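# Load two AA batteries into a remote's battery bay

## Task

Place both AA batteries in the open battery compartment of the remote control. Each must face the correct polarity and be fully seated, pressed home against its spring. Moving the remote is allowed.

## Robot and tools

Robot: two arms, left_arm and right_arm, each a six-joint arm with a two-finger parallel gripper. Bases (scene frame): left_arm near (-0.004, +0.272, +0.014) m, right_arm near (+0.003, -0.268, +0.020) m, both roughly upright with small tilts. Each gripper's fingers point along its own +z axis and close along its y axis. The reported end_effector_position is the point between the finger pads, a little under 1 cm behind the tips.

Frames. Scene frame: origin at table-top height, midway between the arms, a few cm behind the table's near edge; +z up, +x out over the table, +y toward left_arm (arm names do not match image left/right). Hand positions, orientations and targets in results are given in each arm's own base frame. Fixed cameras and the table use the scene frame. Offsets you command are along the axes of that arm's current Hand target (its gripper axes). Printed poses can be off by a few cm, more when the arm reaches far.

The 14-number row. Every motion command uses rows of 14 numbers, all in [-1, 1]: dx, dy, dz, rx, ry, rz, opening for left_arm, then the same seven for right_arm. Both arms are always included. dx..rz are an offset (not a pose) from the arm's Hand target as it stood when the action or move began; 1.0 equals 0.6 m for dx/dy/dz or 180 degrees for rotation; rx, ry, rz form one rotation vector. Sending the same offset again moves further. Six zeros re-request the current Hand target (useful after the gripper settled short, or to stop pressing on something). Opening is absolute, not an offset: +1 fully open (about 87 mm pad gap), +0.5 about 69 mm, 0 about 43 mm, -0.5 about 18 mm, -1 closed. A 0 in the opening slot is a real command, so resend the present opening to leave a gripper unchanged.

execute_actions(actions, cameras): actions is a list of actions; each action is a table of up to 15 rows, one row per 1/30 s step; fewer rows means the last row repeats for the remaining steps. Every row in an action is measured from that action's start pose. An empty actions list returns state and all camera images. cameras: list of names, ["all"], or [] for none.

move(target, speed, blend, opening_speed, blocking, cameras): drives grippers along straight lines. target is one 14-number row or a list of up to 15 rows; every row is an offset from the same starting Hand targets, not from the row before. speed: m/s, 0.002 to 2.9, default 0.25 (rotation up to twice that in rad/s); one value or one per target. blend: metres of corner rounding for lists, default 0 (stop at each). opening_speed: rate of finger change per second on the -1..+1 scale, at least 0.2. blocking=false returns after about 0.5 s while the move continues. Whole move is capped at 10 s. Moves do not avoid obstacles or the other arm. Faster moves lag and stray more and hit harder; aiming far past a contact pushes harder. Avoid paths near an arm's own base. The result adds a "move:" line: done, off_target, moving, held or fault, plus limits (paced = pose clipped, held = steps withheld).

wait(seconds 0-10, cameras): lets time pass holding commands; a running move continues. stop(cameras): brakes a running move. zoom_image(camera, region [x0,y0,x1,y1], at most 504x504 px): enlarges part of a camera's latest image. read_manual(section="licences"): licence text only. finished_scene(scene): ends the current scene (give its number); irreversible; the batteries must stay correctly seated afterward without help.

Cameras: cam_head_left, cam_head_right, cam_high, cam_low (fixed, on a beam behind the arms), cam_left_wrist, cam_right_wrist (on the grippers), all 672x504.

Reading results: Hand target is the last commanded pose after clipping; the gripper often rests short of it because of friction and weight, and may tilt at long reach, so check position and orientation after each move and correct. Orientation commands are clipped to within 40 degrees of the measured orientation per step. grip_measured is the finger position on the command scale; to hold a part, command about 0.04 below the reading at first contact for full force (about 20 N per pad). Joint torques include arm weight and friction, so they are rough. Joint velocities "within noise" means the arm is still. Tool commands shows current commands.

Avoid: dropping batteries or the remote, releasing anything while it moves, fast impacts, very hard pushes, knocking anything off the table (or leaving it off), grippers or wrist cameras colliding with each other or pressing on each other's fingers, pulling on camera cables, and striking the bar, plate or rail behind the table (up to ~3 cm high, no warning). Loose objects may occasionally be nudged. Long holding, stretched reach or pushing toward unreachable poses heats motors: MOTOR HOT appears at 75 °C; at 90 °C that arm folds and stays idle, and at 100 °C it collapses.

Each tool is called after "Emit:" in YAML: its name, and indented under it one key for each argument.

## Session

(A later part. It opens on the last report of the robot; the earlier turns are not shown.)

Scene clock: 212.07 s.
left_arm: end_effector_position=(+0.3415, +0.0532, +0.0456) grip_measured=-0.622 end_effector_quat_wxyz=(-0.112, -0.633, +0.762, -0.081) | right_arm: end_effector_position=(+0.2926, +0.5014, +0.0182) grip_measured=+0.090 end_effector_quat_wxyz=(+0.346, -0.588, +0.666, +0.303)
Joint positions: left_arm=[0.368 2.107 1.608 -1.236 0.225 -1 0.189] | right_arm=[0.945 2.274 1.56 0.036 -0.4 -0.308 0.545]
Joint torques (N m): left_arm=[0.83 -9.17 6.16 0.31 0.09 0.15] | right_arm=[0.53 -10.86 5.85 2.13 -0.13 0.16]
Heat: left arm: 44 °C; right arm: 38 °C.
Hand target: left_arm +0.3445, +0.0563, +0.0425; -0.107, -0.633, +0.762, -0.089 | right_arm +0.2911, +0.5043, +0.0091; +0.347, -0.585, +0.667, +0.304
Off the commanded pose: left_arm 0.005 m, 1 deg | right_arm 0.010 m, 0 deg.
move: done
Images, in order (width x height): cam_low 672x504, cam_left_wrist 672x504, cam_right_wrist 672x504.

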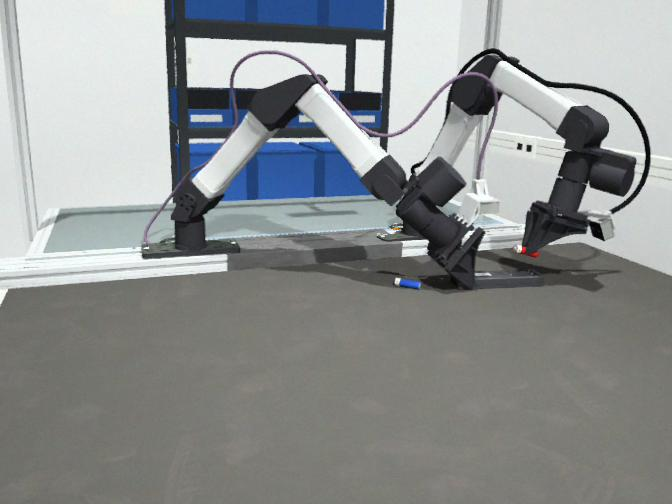

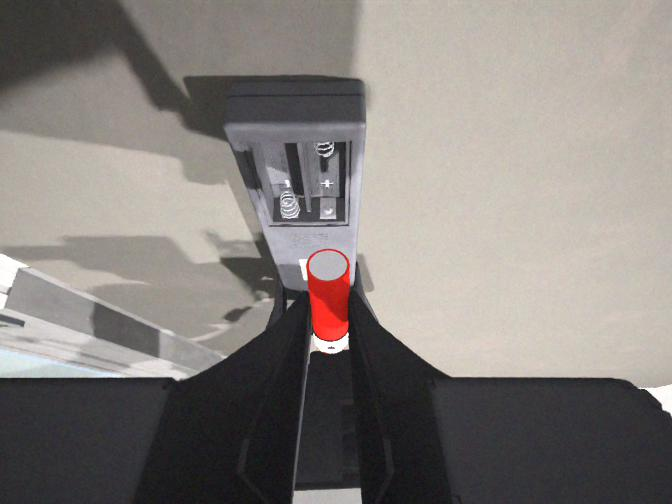

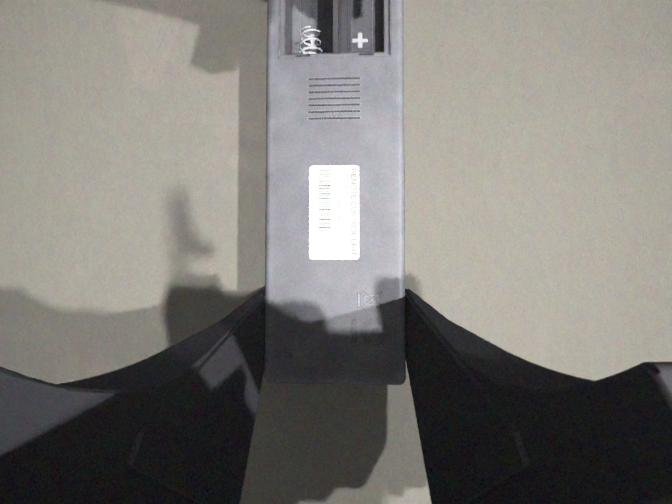

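Emit:
move:
  target: [-0.0132,0.002,0.0605,0.0,0,0,-0.7,0,0,0,0,0,0,0.0]
  cameras: ["cam_left_wrist","cam_right_wrist","cam_low"]
  speed: 0.08

Emit:
zoom_image:
  camera: "cam_left_wrist"
  region: [220, 150, 450, 350]

Emit:
zoom_image:
  camera: "cam_low"
  region: [440, 210, 560, 300]

Emit:
zoom_image:
  camera: "cam_right_wrist"
  region: [220, 0, 460, 120]

Scene clock: 220.97 s.
left_arm: end_effector_position=(+0.3395, +0.0522, +0.0081) grip_measured=-0.622 end_effector_quat_wxyz=(-0.113, -0.633, +0.762, -0.081) | right_arm: end_effector_position=(+0.2926, +0.5014, +0.0182) grip_measured=+0.090 end_effector_quat_wxyz=(+0.346, -0.588, +0.666, +0.303)
Joint positions: left_arm=[0.368 2.147 1.514 -1.103 0.226 -1 0.189] | right_arm=[0.945 2.274 1.56 0.036 -0.4 -0.308 0.545]
Joint torques (N m): left_arm=[0.62 -9.33 6.02 0.34 0.11 0.14] | right_arm=[0.54 -10.86 5.85 2.13 -0.12 0.17]
Heat: left arm: 45 °C; right arm: 38 °C.
Hand target: left_arm +0.3429, +0.0541, +0.0054; -0.107, -0.633, +0.762, -0.089 | right_arm +0.2911, +0.5043, +0.0091; +0.347, -0.585, +0.667, +0.304
Off the commanded pose: left_arm 0.005 m, 1 deg | right_arm 0.010 m, 0 deg.
move: done
Images, in order (width x height): cam_low 672x504, cam_left_wrist 672x504, cam_right_wrist 672x504.

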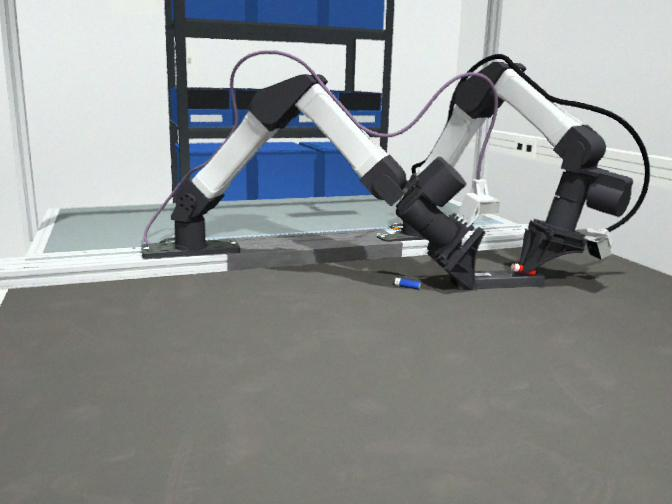

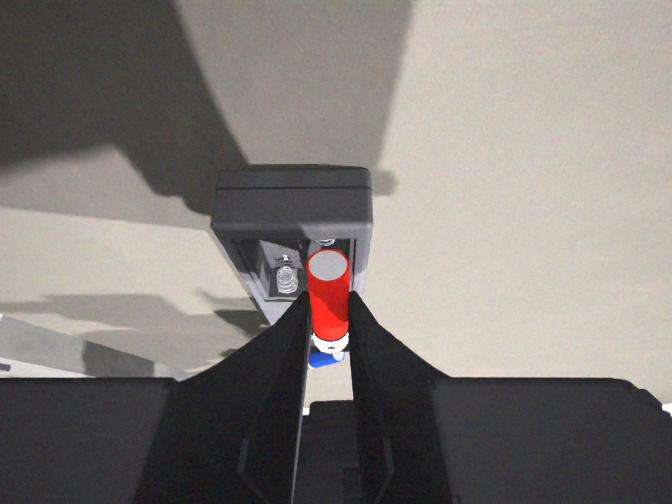

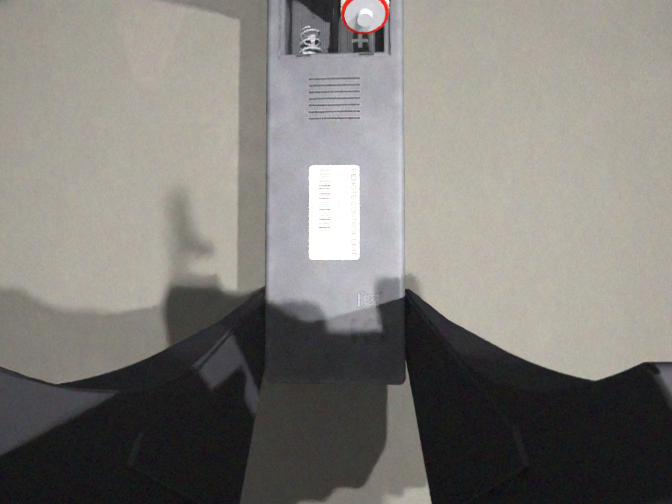

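Scaled by 2.191 from the camera's 672x504 image, which has a finer 960x720 frame.

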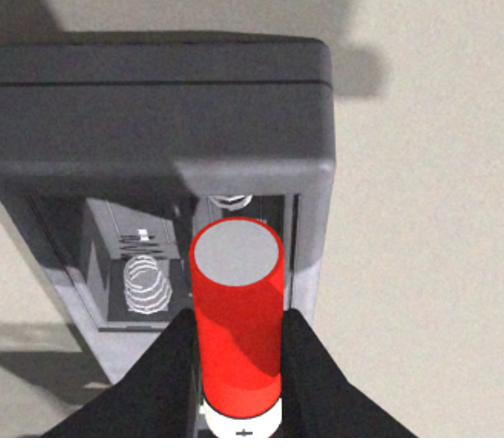

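Scaled by 4.200 from the camera's 672x504 image, which has a finer 960x720 frame.

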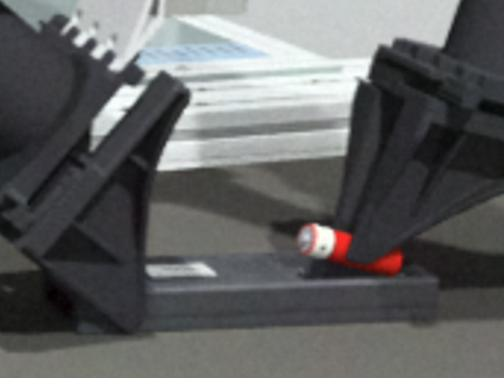

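Scaled by 2.100 from the camera's 672x504 image, which has a finer 960x720 frame.

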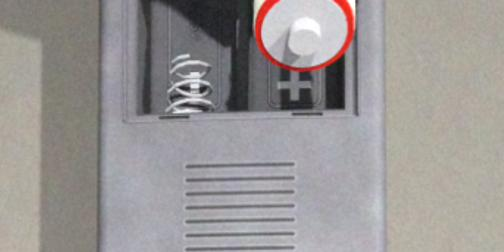

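Emit:
move:
  target: [-0.004,0.0,0.0105,0.0,0,0,-0.7,0,0,0,0,0,0,0.0]
  cameras: ["cam_left_wrist","cam_right_wrist","cam_low"]
  speed: 0.06

Emit:
zoom_image:
  camera: "cam_left_wrist"
  region: [220, 150, 450, 350]

Emit:
zoom_image:
  camera: "cam_low"
  region: [440, 210, 560, 300]

Emit:
zoom_image:
  camera: "cam_right_wrist"
  region: [220, 0, 460, 120]

Scene clock: 227.87 s.
left_arm: end_effector_position=(+0.3405, +0.0522, +0.0053) grip_measured=-0.622 end_effector_quat_wxyz=(-0.111, -0.633, +0.762, -0.083) | right_arm: end_effector_position=(+0.2926, +0.5014, +0.0182) grip_measured=+0.090 end_effector_quat_wxyz=(+0.346, -0.588, +0.666, +0.303)
Joint positions: left_arm=[0.368 2.15 1.507 -1.089 0.228 -1 0.189] | right_arm=[0.945 2.274 1.56 0.036 -0.4 -0.308 0.545]
Joint torques (N m): left_arm=[0.5 -8.81 5.55 0.41 0.09 0.17] | right_arm=[0.54 -10.85 5.83 2.13 -0.13 0.16]
Heat: left arm: 45 °C; right arm: 38 °C.
Hand target: left_arm +0.3430, +0.0547, -0.0014; -0.107, -0.633, +0.762, -0.089 | right_arm +0.2911, +0.5043, +0.0091; +0.347, -0.585, +0.667, +0.304
Off the commanded pose: left_arm 0.008 m, 1 deg | right_arm 0.010 m, 0 deg.
move: done
Images, in order (width x height): cam_low 672x504, cam_left_wrist 672x504, cam_right_wrist 672x504.

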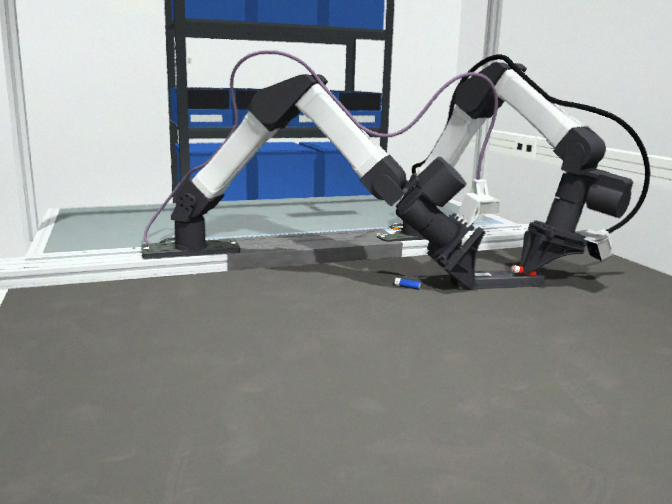

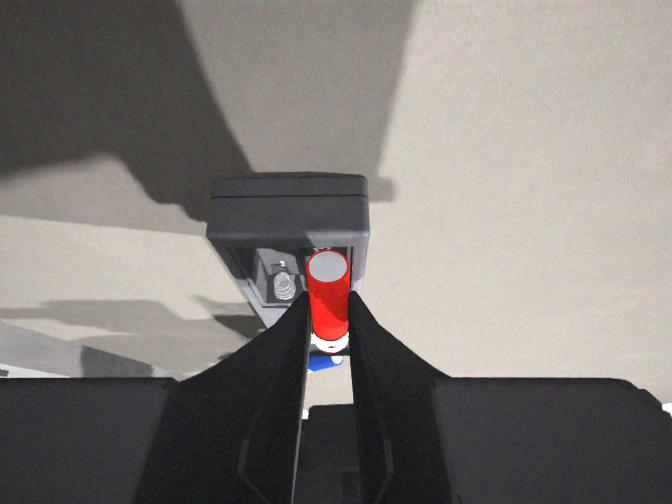

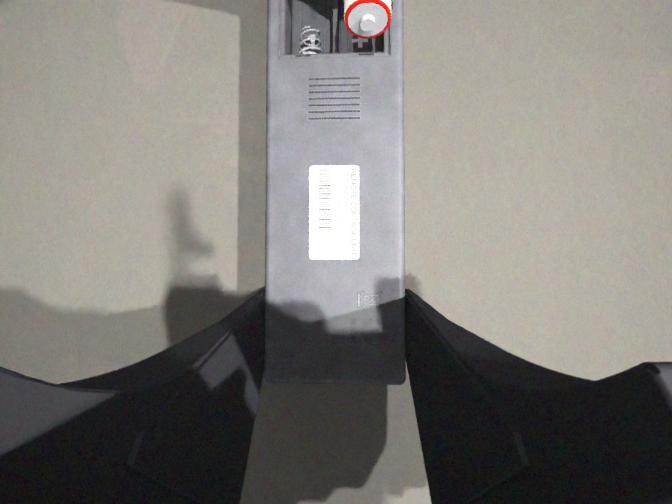

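Scaled by 2.191 from the camera's 672x504 image, which has a finer 960x720 frame.

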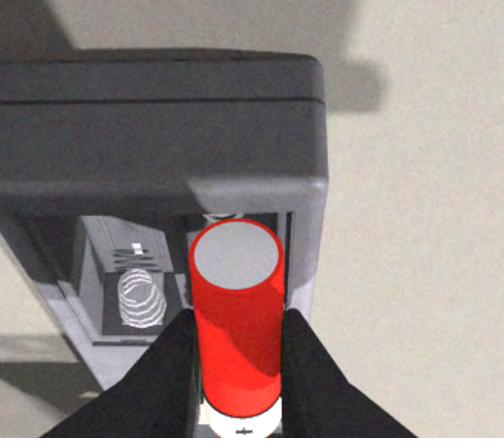

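Scaled by 4.200 from the camera's 672x504 image, which has a finer 960x720 frame.

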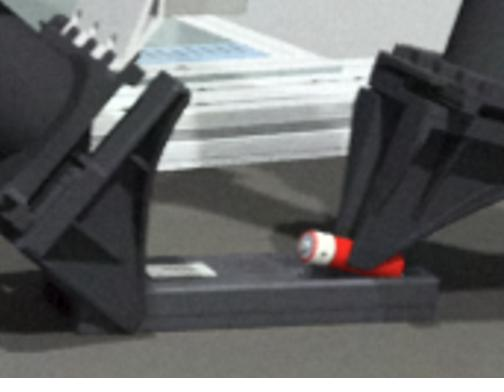

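Scaled by 2.100 from the camera's 672x504 image, which has a finer 960x720 frame.

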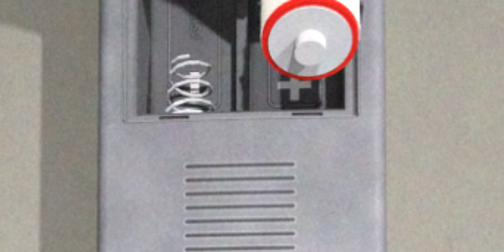

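Emit:
move:
  target: [-0.027,0.0,-0.0145,0.0,0,0,-0.7,0,0,0,0,0,0,0.0]
  cameras: ["cam_left_wrist","cam_right_wrist","cam_low"]
  speed: 0.05

Emit:
zoom_image:
  camera: "cam_left_wrist"
  region: [220, 150, 450, 350]

Emit:
zoom_image:
  camera: "cam_low"
  region: [440, 210, 560, 300]

Emit:
zoom_image:
  camera: "cam_right_wrist"
  region: [220, 0, 460, 120]

Scene clock: 241.47 s.
left_arm: end_effector_position=(+0.3403, +0.0581, +0.0053) grip_measured=-0.622 end_effector_quat_wxyz=(-0.123, -0.631, +0.759, -0.098) | right_arm: end_effector_position=(+0.2928, +0.5016, +0.0185) grip_measured=+0.090 end_effector_quat_wxyz=(+0.347, -0.587, +0.665, +0.303)
Joint positions: left_arm=[0.397 2.177 1.535 -1.113 0.259 -0.966 0.189] | right_arm=[0.945 2.274 1.56 0.038 -0.4 -0.308 0.545]
Joint torques (N m): left_arm=[1.43 -8.61 9.55 0.13 -0.26 0.24] | right_arm=[0.54 -10.86 5.83 2.1 -0.13 0.16]
Heat: left arm: 45 °C; right arm: 38 °C.
Hand target: left_arm +0.3463, +0.0724, +0.0025; -0.107, -0.633, +0.762, -0.089 | right_arm +0.2912, +0.5044, +0.0092; +0.347, -0.585, +0.667, +0.304
Off the commanded pose: left_arm 0.016 m, 2 deg | right_arm 0.010 m, 0 deg.
move: off_target (left_arm)
Images, in order (width x height): cam_low 672x504, cam_left_wrist 672x504, cam_right_wrist 672x504.

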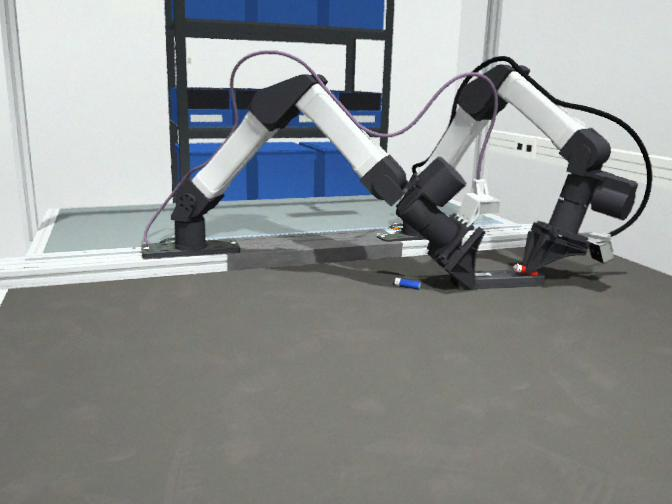

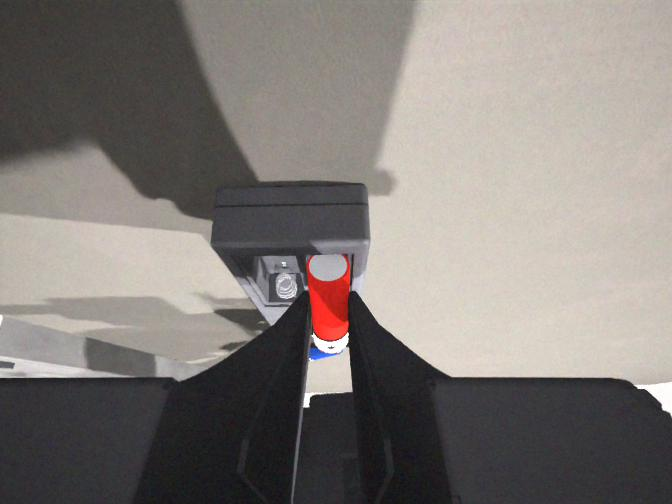

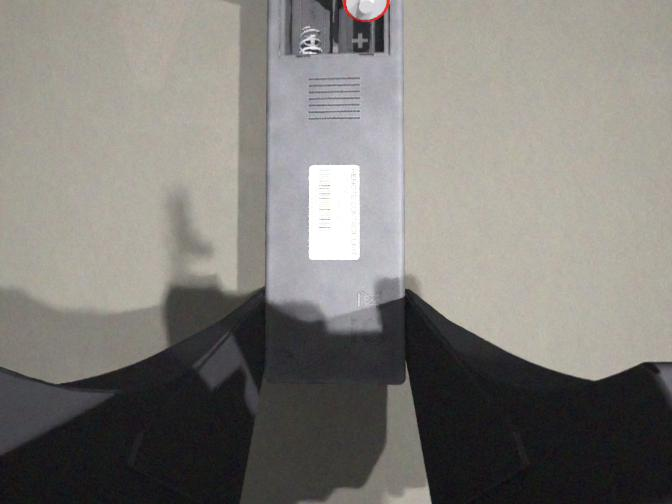

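Scaled by 2.191 from the camera's 672x504 image, which has a finer 960x720 frame.

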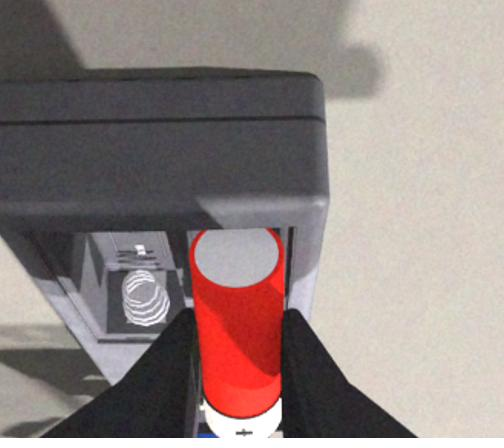

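Scaled by 4.200 from the camera's 672x504 image, which has a finer 960x720 frame.

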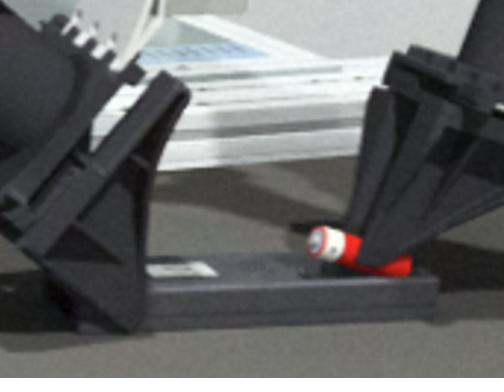

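Scaled by 2.100 from the camera's 672x504 image, which has a finer 960x720 frame.

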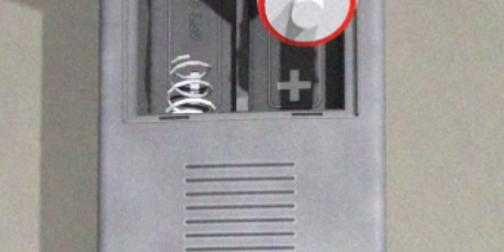

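Emit:
move:
  target: [-0.014,0.0,-0.004,0.0,-0.01,0,-0.7,0,0,0,0,0,0,0.0]
  cameras: ["cam_left_wrist","cam_right_wrist","cam_low"]
  speed: 0.05

Emit:
zoom_image:
  camera: "cam_left_wrist"
  region: [220, 150, 450, 350]

Emit:
zoom_image:
  camera: "cam_low"
  region: [440, 210, 560, 300]

Emit:
zoom_image:
  camera: "cam_right_wrist"
  region: [220, 0, 460, 120]

Scene clock: 253.60 s.
left_arm: end_effector_position=(+0.3384, +0.0613, +0.0057) grip_measured=-0.622 end_effector_quat_wxyz=(-0.124, -0.632, +0.760, -0.093) | right_arm: end_effector_position=(+0.2933, +0.5024, +0.0192) grip_measured=+0.090 end_effector_quat_wxyz=(+0.349, -0.587, +0.665, +0.303)
Joint positions: left_arm=[0.403 2.177 1.538 -1.12 0.249 -0.961 0.189] | right_arm=[0.945 2.274 1.56 0.043 -0.397 -0.306 0.545]
Joint torques (N m): left_arm=[1.65 -8.64 10.15 0.25 -0.42 0.22] | right_arm=[0.49 -10.86 5.83 2.05 -0.15 0.15]
Heat: left arm: 46 °C; right arm: 39 °C.
Hand target: left_arm +0.3479, +0.0809, +0.0025; -0.095, -0.634, +0.763, -0.079 | right_arm +0.2911, +0.5044, +0.0092; +0.347, -0.585, +0.668, +0.304
Off the commanded pose: left_arm 0.022 m, 4 deg | right_arm 0.010 m, 0 deg.
move: off_target (left_arm)
Images, in order (width x height): cam_low 672x504, cam_left_wrist 672x504, cam_right_wrist 672x504.

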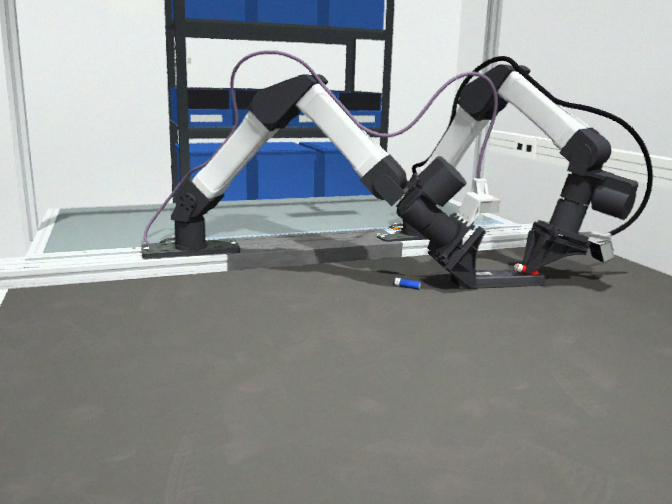

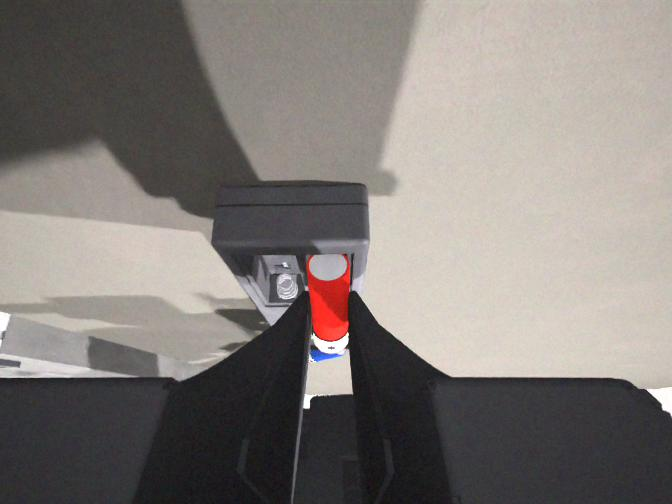

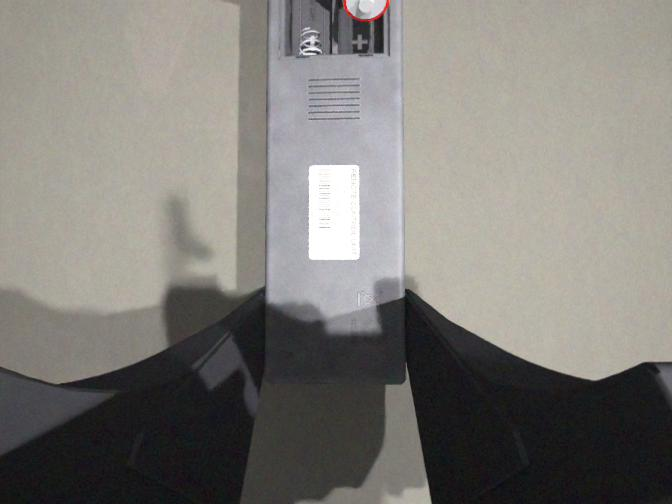

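Scaled by 2.191 from the camera's 672x504 image, which has a finer 960x720 frame.

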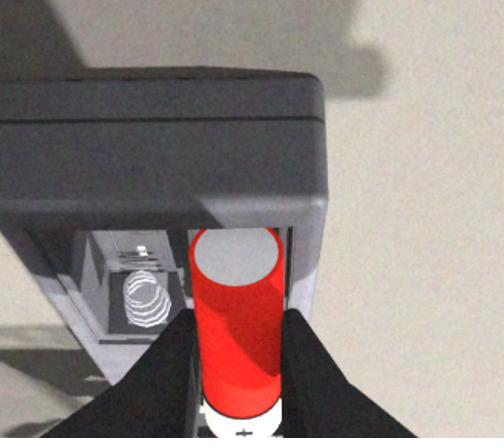

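Scaled by 4.200 from the camera's 672x504 image, which has a finer 960x720 frame.

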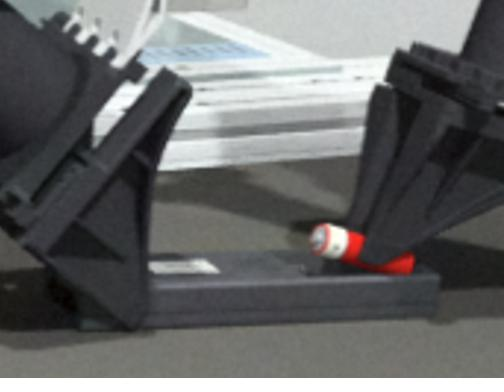

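Scaled by 2.100 from the camera's 672x504 image, which has a finer 960x720 frame.

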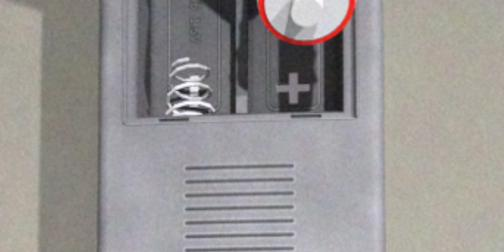

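Emit:
move:
  target: [-0.029,0.0,-0.009,0.0,0,0,-0.75,0.0098,0,-0.0135,0,0,0,0.0]
  cameras: ["cam_left_wrist","cam_right_wrist","cam_low"]
  speed: 0.05

Emit:
zoom_image:
  camera: "cam_left_wrist"
  region: [220, 150, 450, 350]

Emit:
zoom_image:
  camera: "cam_low"
  region: [440, 210, 560, 300]

Emit:
zoom_image:
  camera: "cam_right_wrist"
  region: [220, 0, 460, 120]

Scene clock: 272.17 s.
left_arm: end_effector_position=(+0.3372, +0.0709, +0.0081) grip_measured=-0.622 end_effector_quat_wxyz=(-0.142, -0.630, +0.757, -0.095) | right_arm: end_effector_position=(+0.2932, +0.5045, +0.0170) grip_measured=+0.089 end_effector_quat_wxyz=(+0.364, -0.585, +0.655, +0.309)
Joint positions: left_arm=[0.431 2.219 1.603 -1.186 0.256 -0.927 0.189] | right_arm=[0.945 2.274 1.521 0.12 -0.405 -0.306 0.545]
Joint torques (N m): left_arm=[2.28 -9.42 10.56 0.45 -0.49 0.23] | right_arm=[-0.38 -13.6 4.66 1.43 -0.14 0.09]
Heat: left arm: 47 °C; right arm: 39 °C.
Hand target: left_arm +0.3513, +0.0989, +0.0035; -0.095, -0.634, +0.763, -0.079 | right_arm +0.2898, +0.4944, +0.0089; +0.347, -0.585, +0.668, +0.304
Off the commanded pose: left_arm 0.032 m, 6 deg | right_arm 0.013 m, 2 deg.
move: off_target (left_arm, right_arm)
Images, in order (width x height): cam_low 672x504, cam_left_wrist 672x504, cam_right_wrist 672x504.

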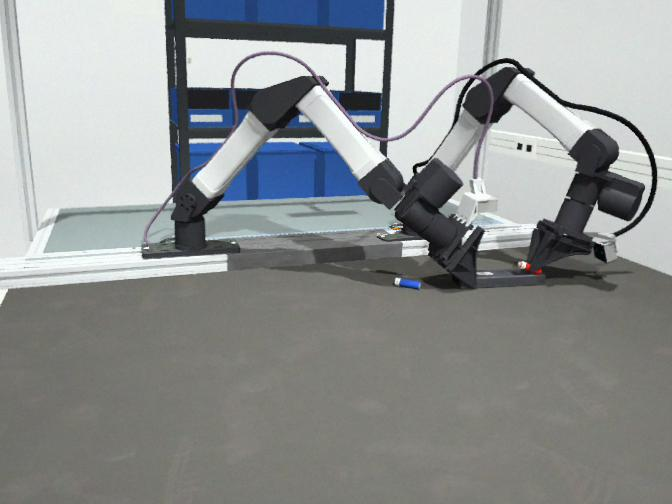

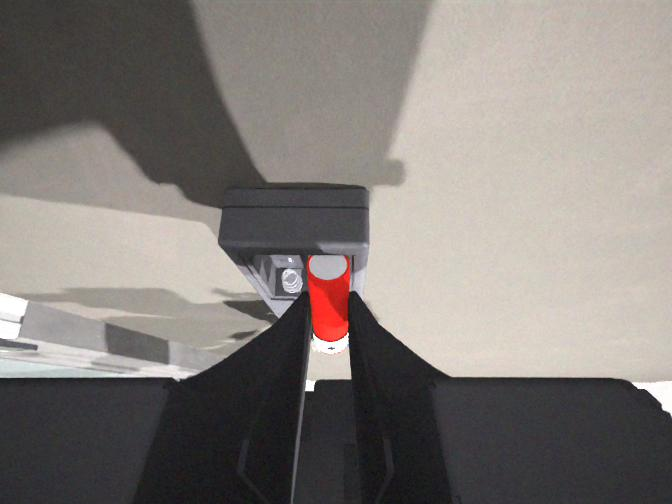

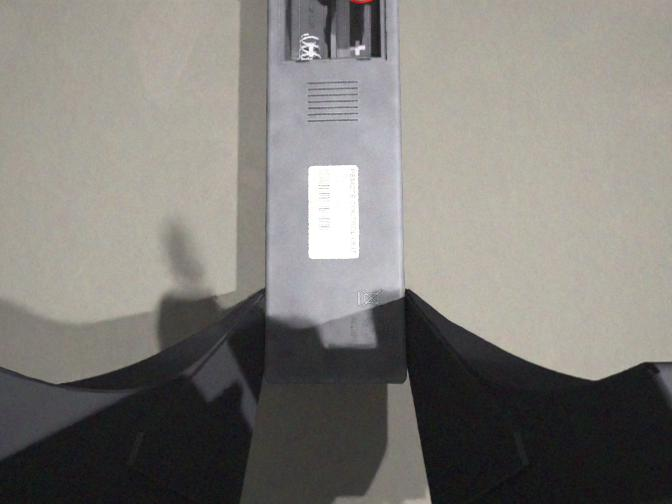

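Scaled by 2.191 from the camera's 672x504 image, which has a finer 960x720 frame.

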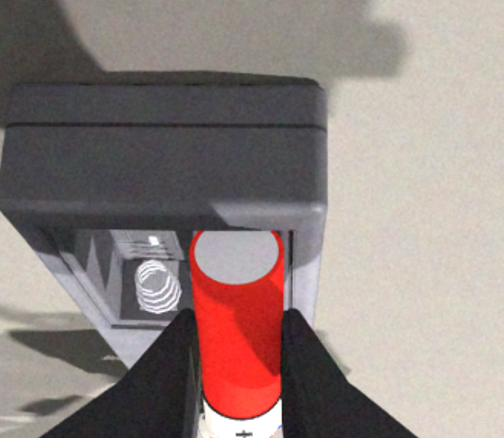

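Scaled by 4.200 from the camera's 672x504 image, which has a finer 960x720 frame.

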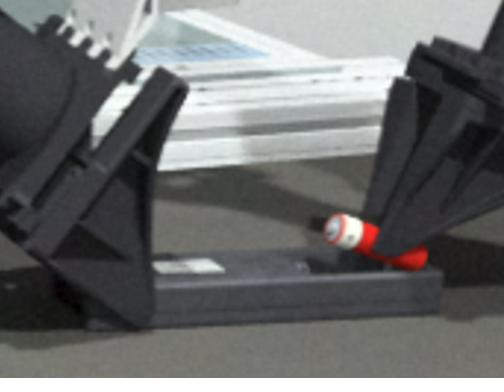

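Scaled by 2.100 from the camera's 672x504 image, which has a finer 960x720 frame.

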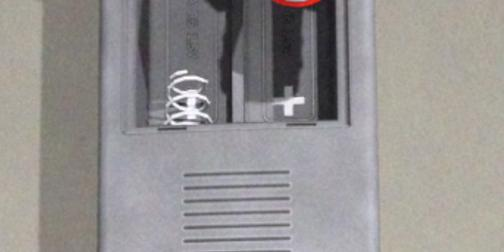

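Emit:
move:
  target:
    - [0.0567,-0.001,-0.02,0,0,0,-0.75,-0.0098,0,0.0135,0,0,0,0.0]
    - [0.0927,-0.003,0.0,0,0,0,-0.75,-0.0098,0,0.0135,0,0,0,0.0]
  cameras: ["cam_left_wrist","cam_right_wrist","cam_low"]
  speed: 0.08

Emit:
zoom_image:
  camera: "cam_left_wrist"
  region: [220, 150, 450, 350]

Emit:
zoom_image:
  camera: "cam_low"
  region: [440, 210, 560, 300]

Emit:
zoom_image:
  camera: "cam_right_wrist"
  region: [220, 0, 460, 120]

Scene clock: 286.97 s.
left_arm: end_effector_position=(+0.3335, +0.0423, +0.0052) grip_measured=-0.622 end_effector_quat_wxyz=(-0.129, -0.631, +0.762, -0.069) | right_arm: end_effector_position=(+0.2921, +0.5041, +0.0174) grip_measured=+0.089 end_effector_quat_wxyz=(+0.358, -0.585, +0.659, +0.309)
Joint positions: left_arm=[0.344 2.152 1.504 -1.121 0.218 -1.018 0.189] | right_arm=[0.946 2.274 1.532 0.096 -0.405 -0.302 0.545]
Joint torques (N m): left_arm=[-0.14 -13.94 5.72 0.3 -0.03 0] | right_arm=[0.43 -10.81 8.46 1.49 -0.07 0.12]
Heat: left arm: 47 °C; right arm: 40 °C.
Hand target: left_arm +0.3431, +0.0455, +0.0171; -0.095, -0.634, +0.763, -0.079 | right_arm +0.2911, +0.5044, +0.0092; +0.347, -0.585, +0.667, +0.304
Off the commanded pose: left_arm 0.016 m, 4 deg | right_arm 0.008 m, 2 deg.
move: off_target (left_arm)
Images, in order (width x height): cam_low 672x504, cam_left_wrist 672x504, cam_right_wrist 672x504.

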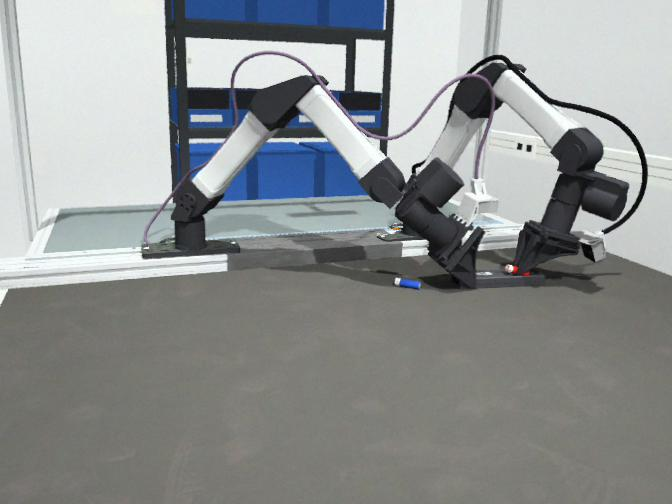

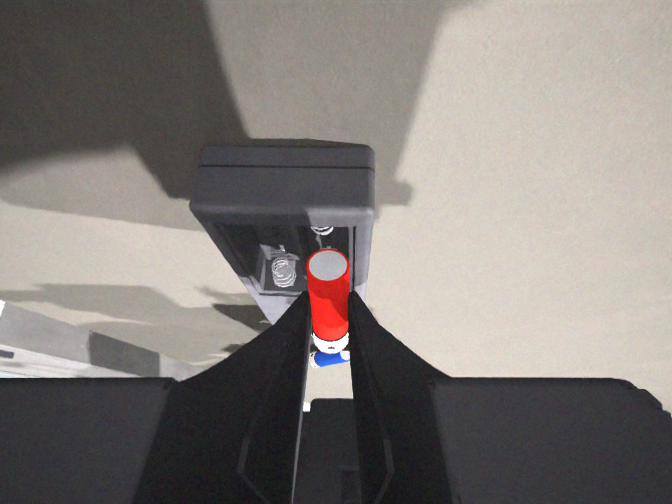

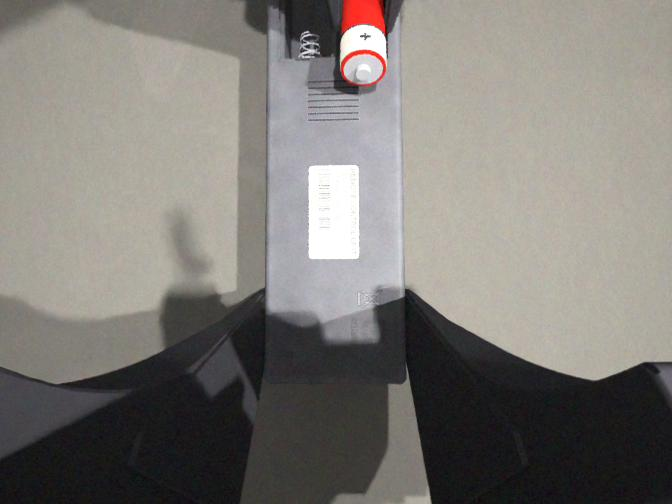

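Scaled by 2.191 from the camera's 672x504 image, which has a finer 960x720 frame.

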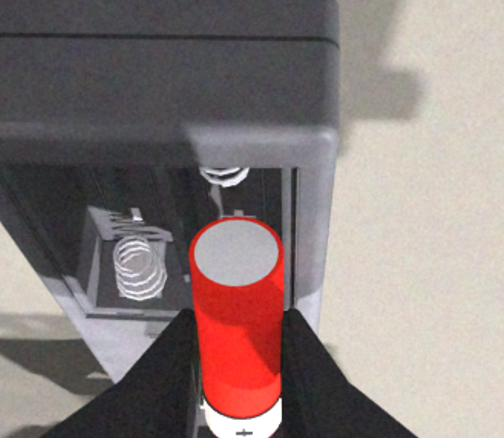

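Scaled by 4.200 from the camera's 672x504 image, which has a finer 960x720 frame.

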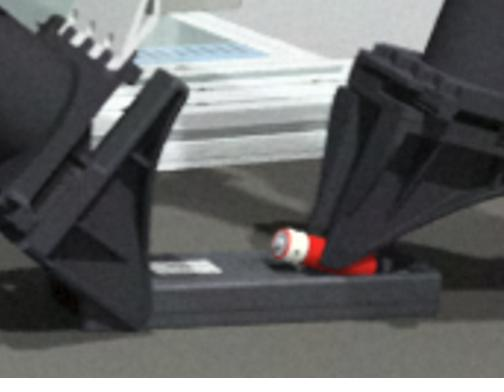

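Scaled by 2.100 from the camera's 672x504 image, which has a finer 960x720 frame.

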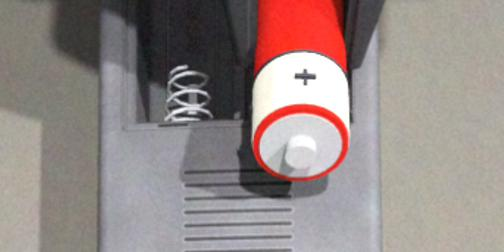

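Emit:
move:
  target:
    - [-0.0145,0,-0.024,0,0.0445,0,-0.75,0,0,0,0,0,0,0.0]
    - [-0.026,0.0,0.015,0,0.0445,0,-0.75,0,0,0,0,0,0,0.0]
  cameras: ["cam_left_wrist","cam_right_wrist","cam_low"]
  speed: 0.08

Emit:
zoom_image:
  camera: "cam_left_wrist"
  region: [220, 150, 450, 350]

Emit:
zoom_image:
  camera: "cam_low"
  region: [440, 210, 560, 300]

Emit:
zoom_image:
  camera: "cam_right_wrist"
  region: [220, 0, 460, 120]

Scene clock: 316.50 s.
left_arm: end_effector_position=(+0.3407, +0.0538, +0.0108) grip_measured=-0.622 end_effector_quat_wxyz=(-0.159, -0.627, +0.754, -0.115) | right_arm: end_effector_position=(+0.2920, +0.5040, +0.0173) grip_measured=+0.089 end_effector_quat_wxyz=(+0.357, -0.584, +0.660, +0.309)
Joint positions: left_arm=[0.407 2.227 1.603 -1.198 0.31 -0.941 0.189] | right_arm=[0.946 2.274 1.532 0.095 -0.405 -0.3 0.544]
Joint torques (N m): left_arm=[0.83 -9.52 5.61 0.33 0.15 0.17] | right_arm=[0.43 -10.8 8.46 1.49 -0.07 0.09]
Heat: left arm: 55 °C; right arm: 40 °C.
Hand target: left_arm +0.3455, +0.0582, +0.0046; -0.148, -0.627, +0.755, -0.123 | right_arm +0.2911, +0.5044, +0.0092; +0.347, -0.585, +0.667, +0.304
Off the commanded pose: left_arm 0.009 m, 2 deg | right_arm 0.008 m, 2 deg.
move: done
Images, in order (width x height): cam_low 672x504, cam_left_wrist 672x504, cam_right_wrist 672x504.

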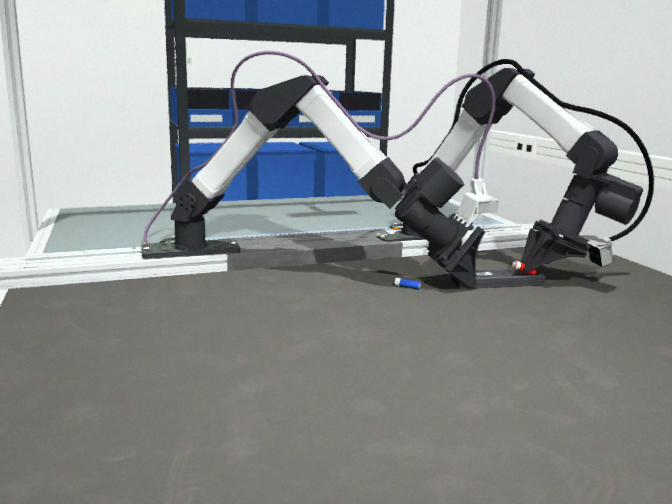

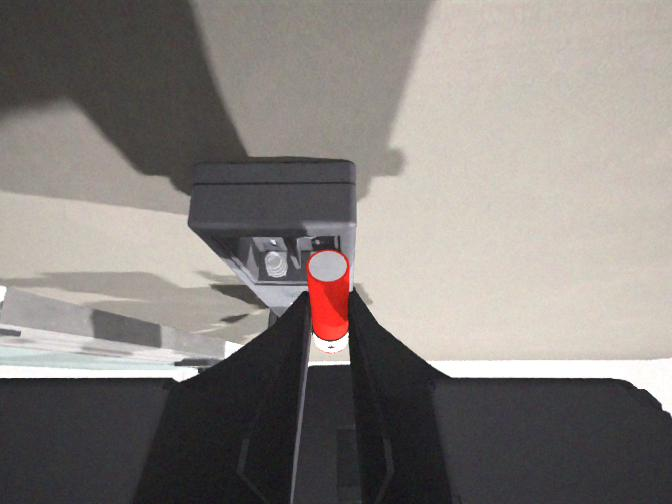

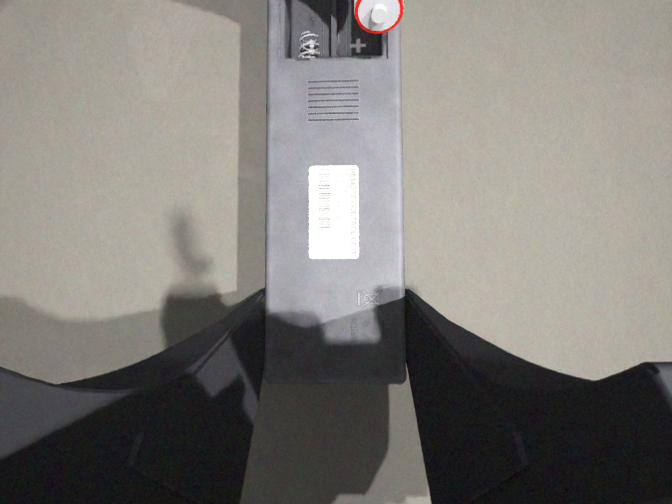

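Scaled by 2.191 from the camera's 672x504 image, which has a finer 960x720 frame.

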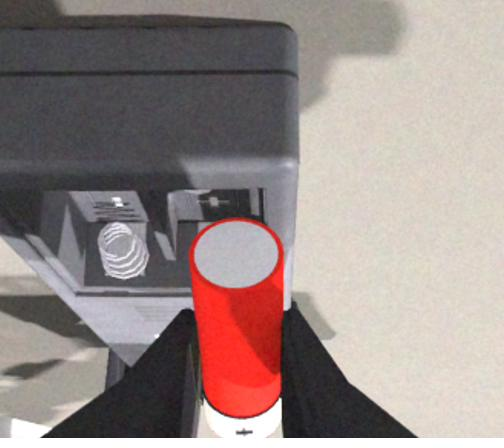

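Scaled by 4.200 from the camera's 672x504 image, which has a finer 960x720 frame.

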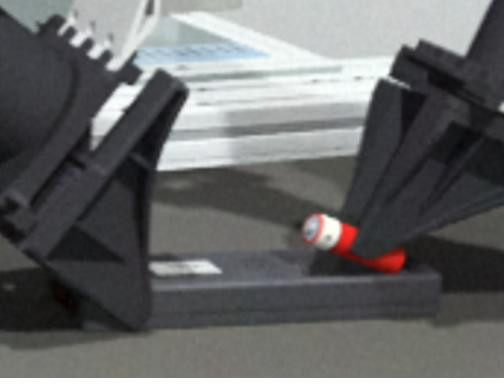

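Scaled by 2.100 from the camera's 672x504 image, which has a finer 960x720 frame.

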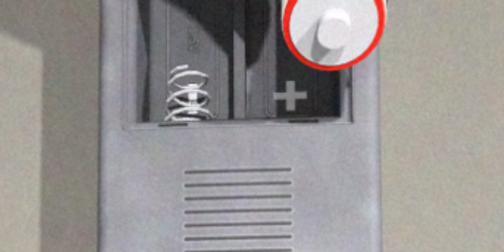

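Emit:
move:
  target:
    - [0.0025,0.007,-0.008,0,0,0,-0.75,0,0,0,0,0,0,0.0]
    - [-0.002,0.007,0.007,0,0,0,-0.75,0,0,0,0,0,0,0.0]
  cameras: ["cam_left_wrist","cam_right_wrist","cam_low"]
  speed: 0.06

Emit:
zoom_image:
  camera: "cam_left_wrist"
  region: [220, 150, 450, 350]

Emit:
zoom_image:
  camera: "cam_low"
  region: [440, 210, 560, 300]

Emit:
zoom_image:
  camera: "cam_right_wrist"
  region: [220, 0, 460, 120]

Scene clock: 322.53 s.
left_arm: end_effector_position=(+0.3373, +0.0543, +0.0041) grip_measured=-0.622 end_effector_quat_wxyz=(-0.160, -0.627, +0.753, -0.117) | right_arm: end_effector_position=(+0.2919, +0.5040, +0.0173) grip_measured=+0.089 end_effector_quat_wxyz=(+0.357, -0.584, +0.660, +0.310)
Joint positions: left_arm=[0.414 2.227 1.573 -1.169 0.313 -0.935 0.189] | right_arm=[0.946 2.274 1.532 0.095 -0.405 -0.299 0.544]
Joint torques (N m): left_arm=[0.7 -9.89 5.68 0.2 0.11 0.13] | right_arm=[0.42 -10.8 8.46 1.5 -0.07 0.09]
Heat: left arm: 55 °C; right arm: 40 °C.
Hand target: left_arm +0.3412, +0.0586, +0.0002; -0.148, -0.627, +0.755, -0.123 | right_arm +0.2911, +0.5044, +0.0092; +0.347, -0.585, +0.667, +0.304
Off the commanded pose: left_arm 0.007 m, 1 deg | right_arm 0.008 m, 2 deg.
move: done
Images, in order (width x height): cam_low 672x504, cam_left_wrist 672x504, cam_right_wrist 672x504.

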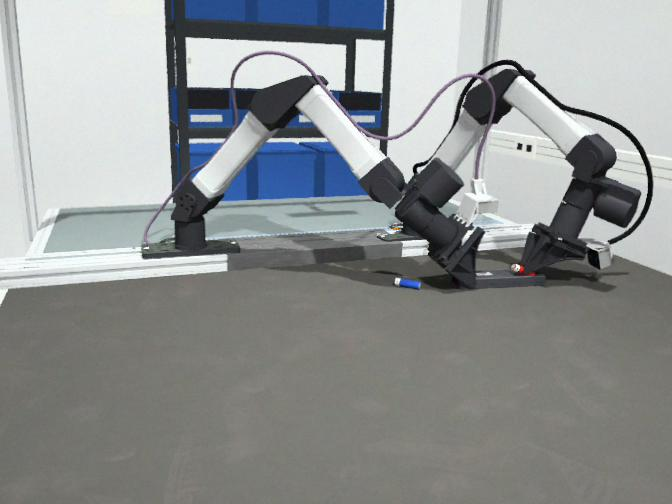

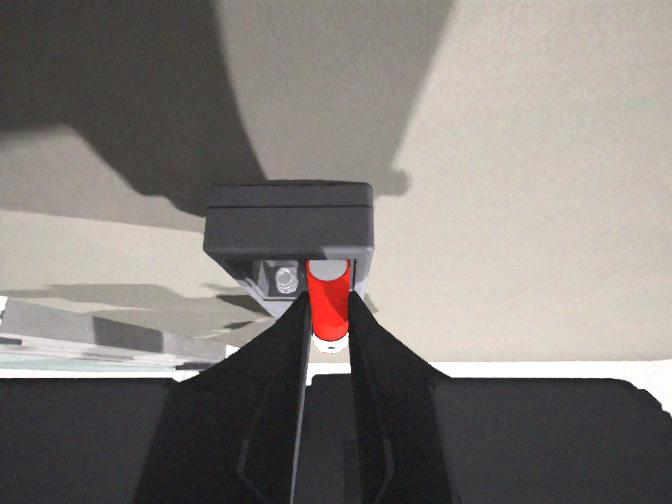

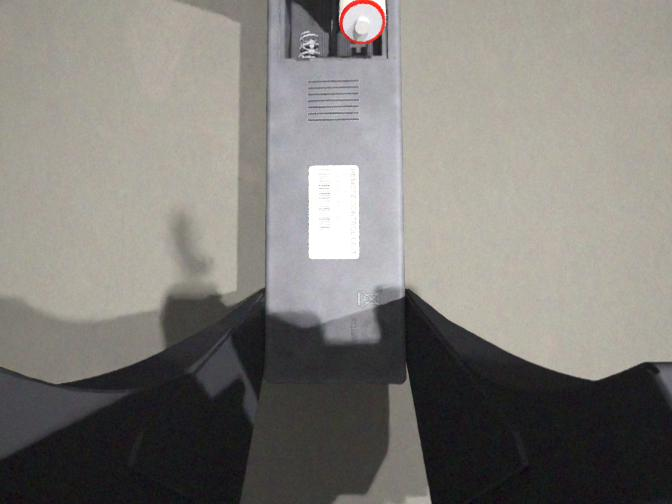

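Scaled by 2.191 from the camera's 672x504 image, which has a finer 960x720 frame.

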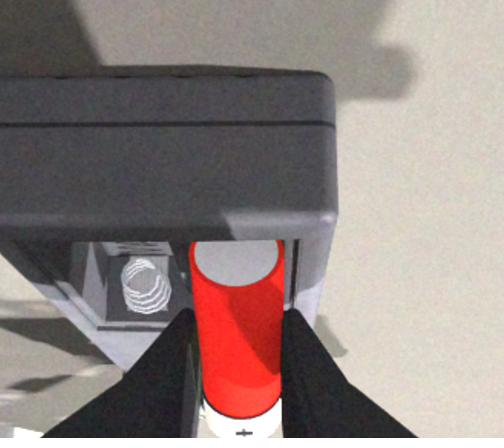

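Scaled by 4.200 from the camera's 672x504 image, which has a finer 960x720 frame.

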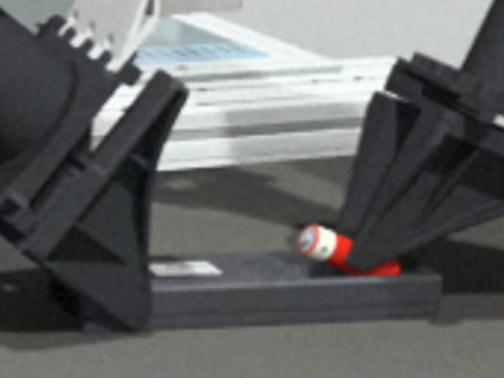

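Scaled by 2.100 from the camera's 672x504 image, which has a finer 960x720 frame.

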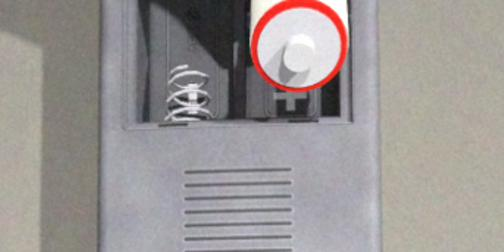

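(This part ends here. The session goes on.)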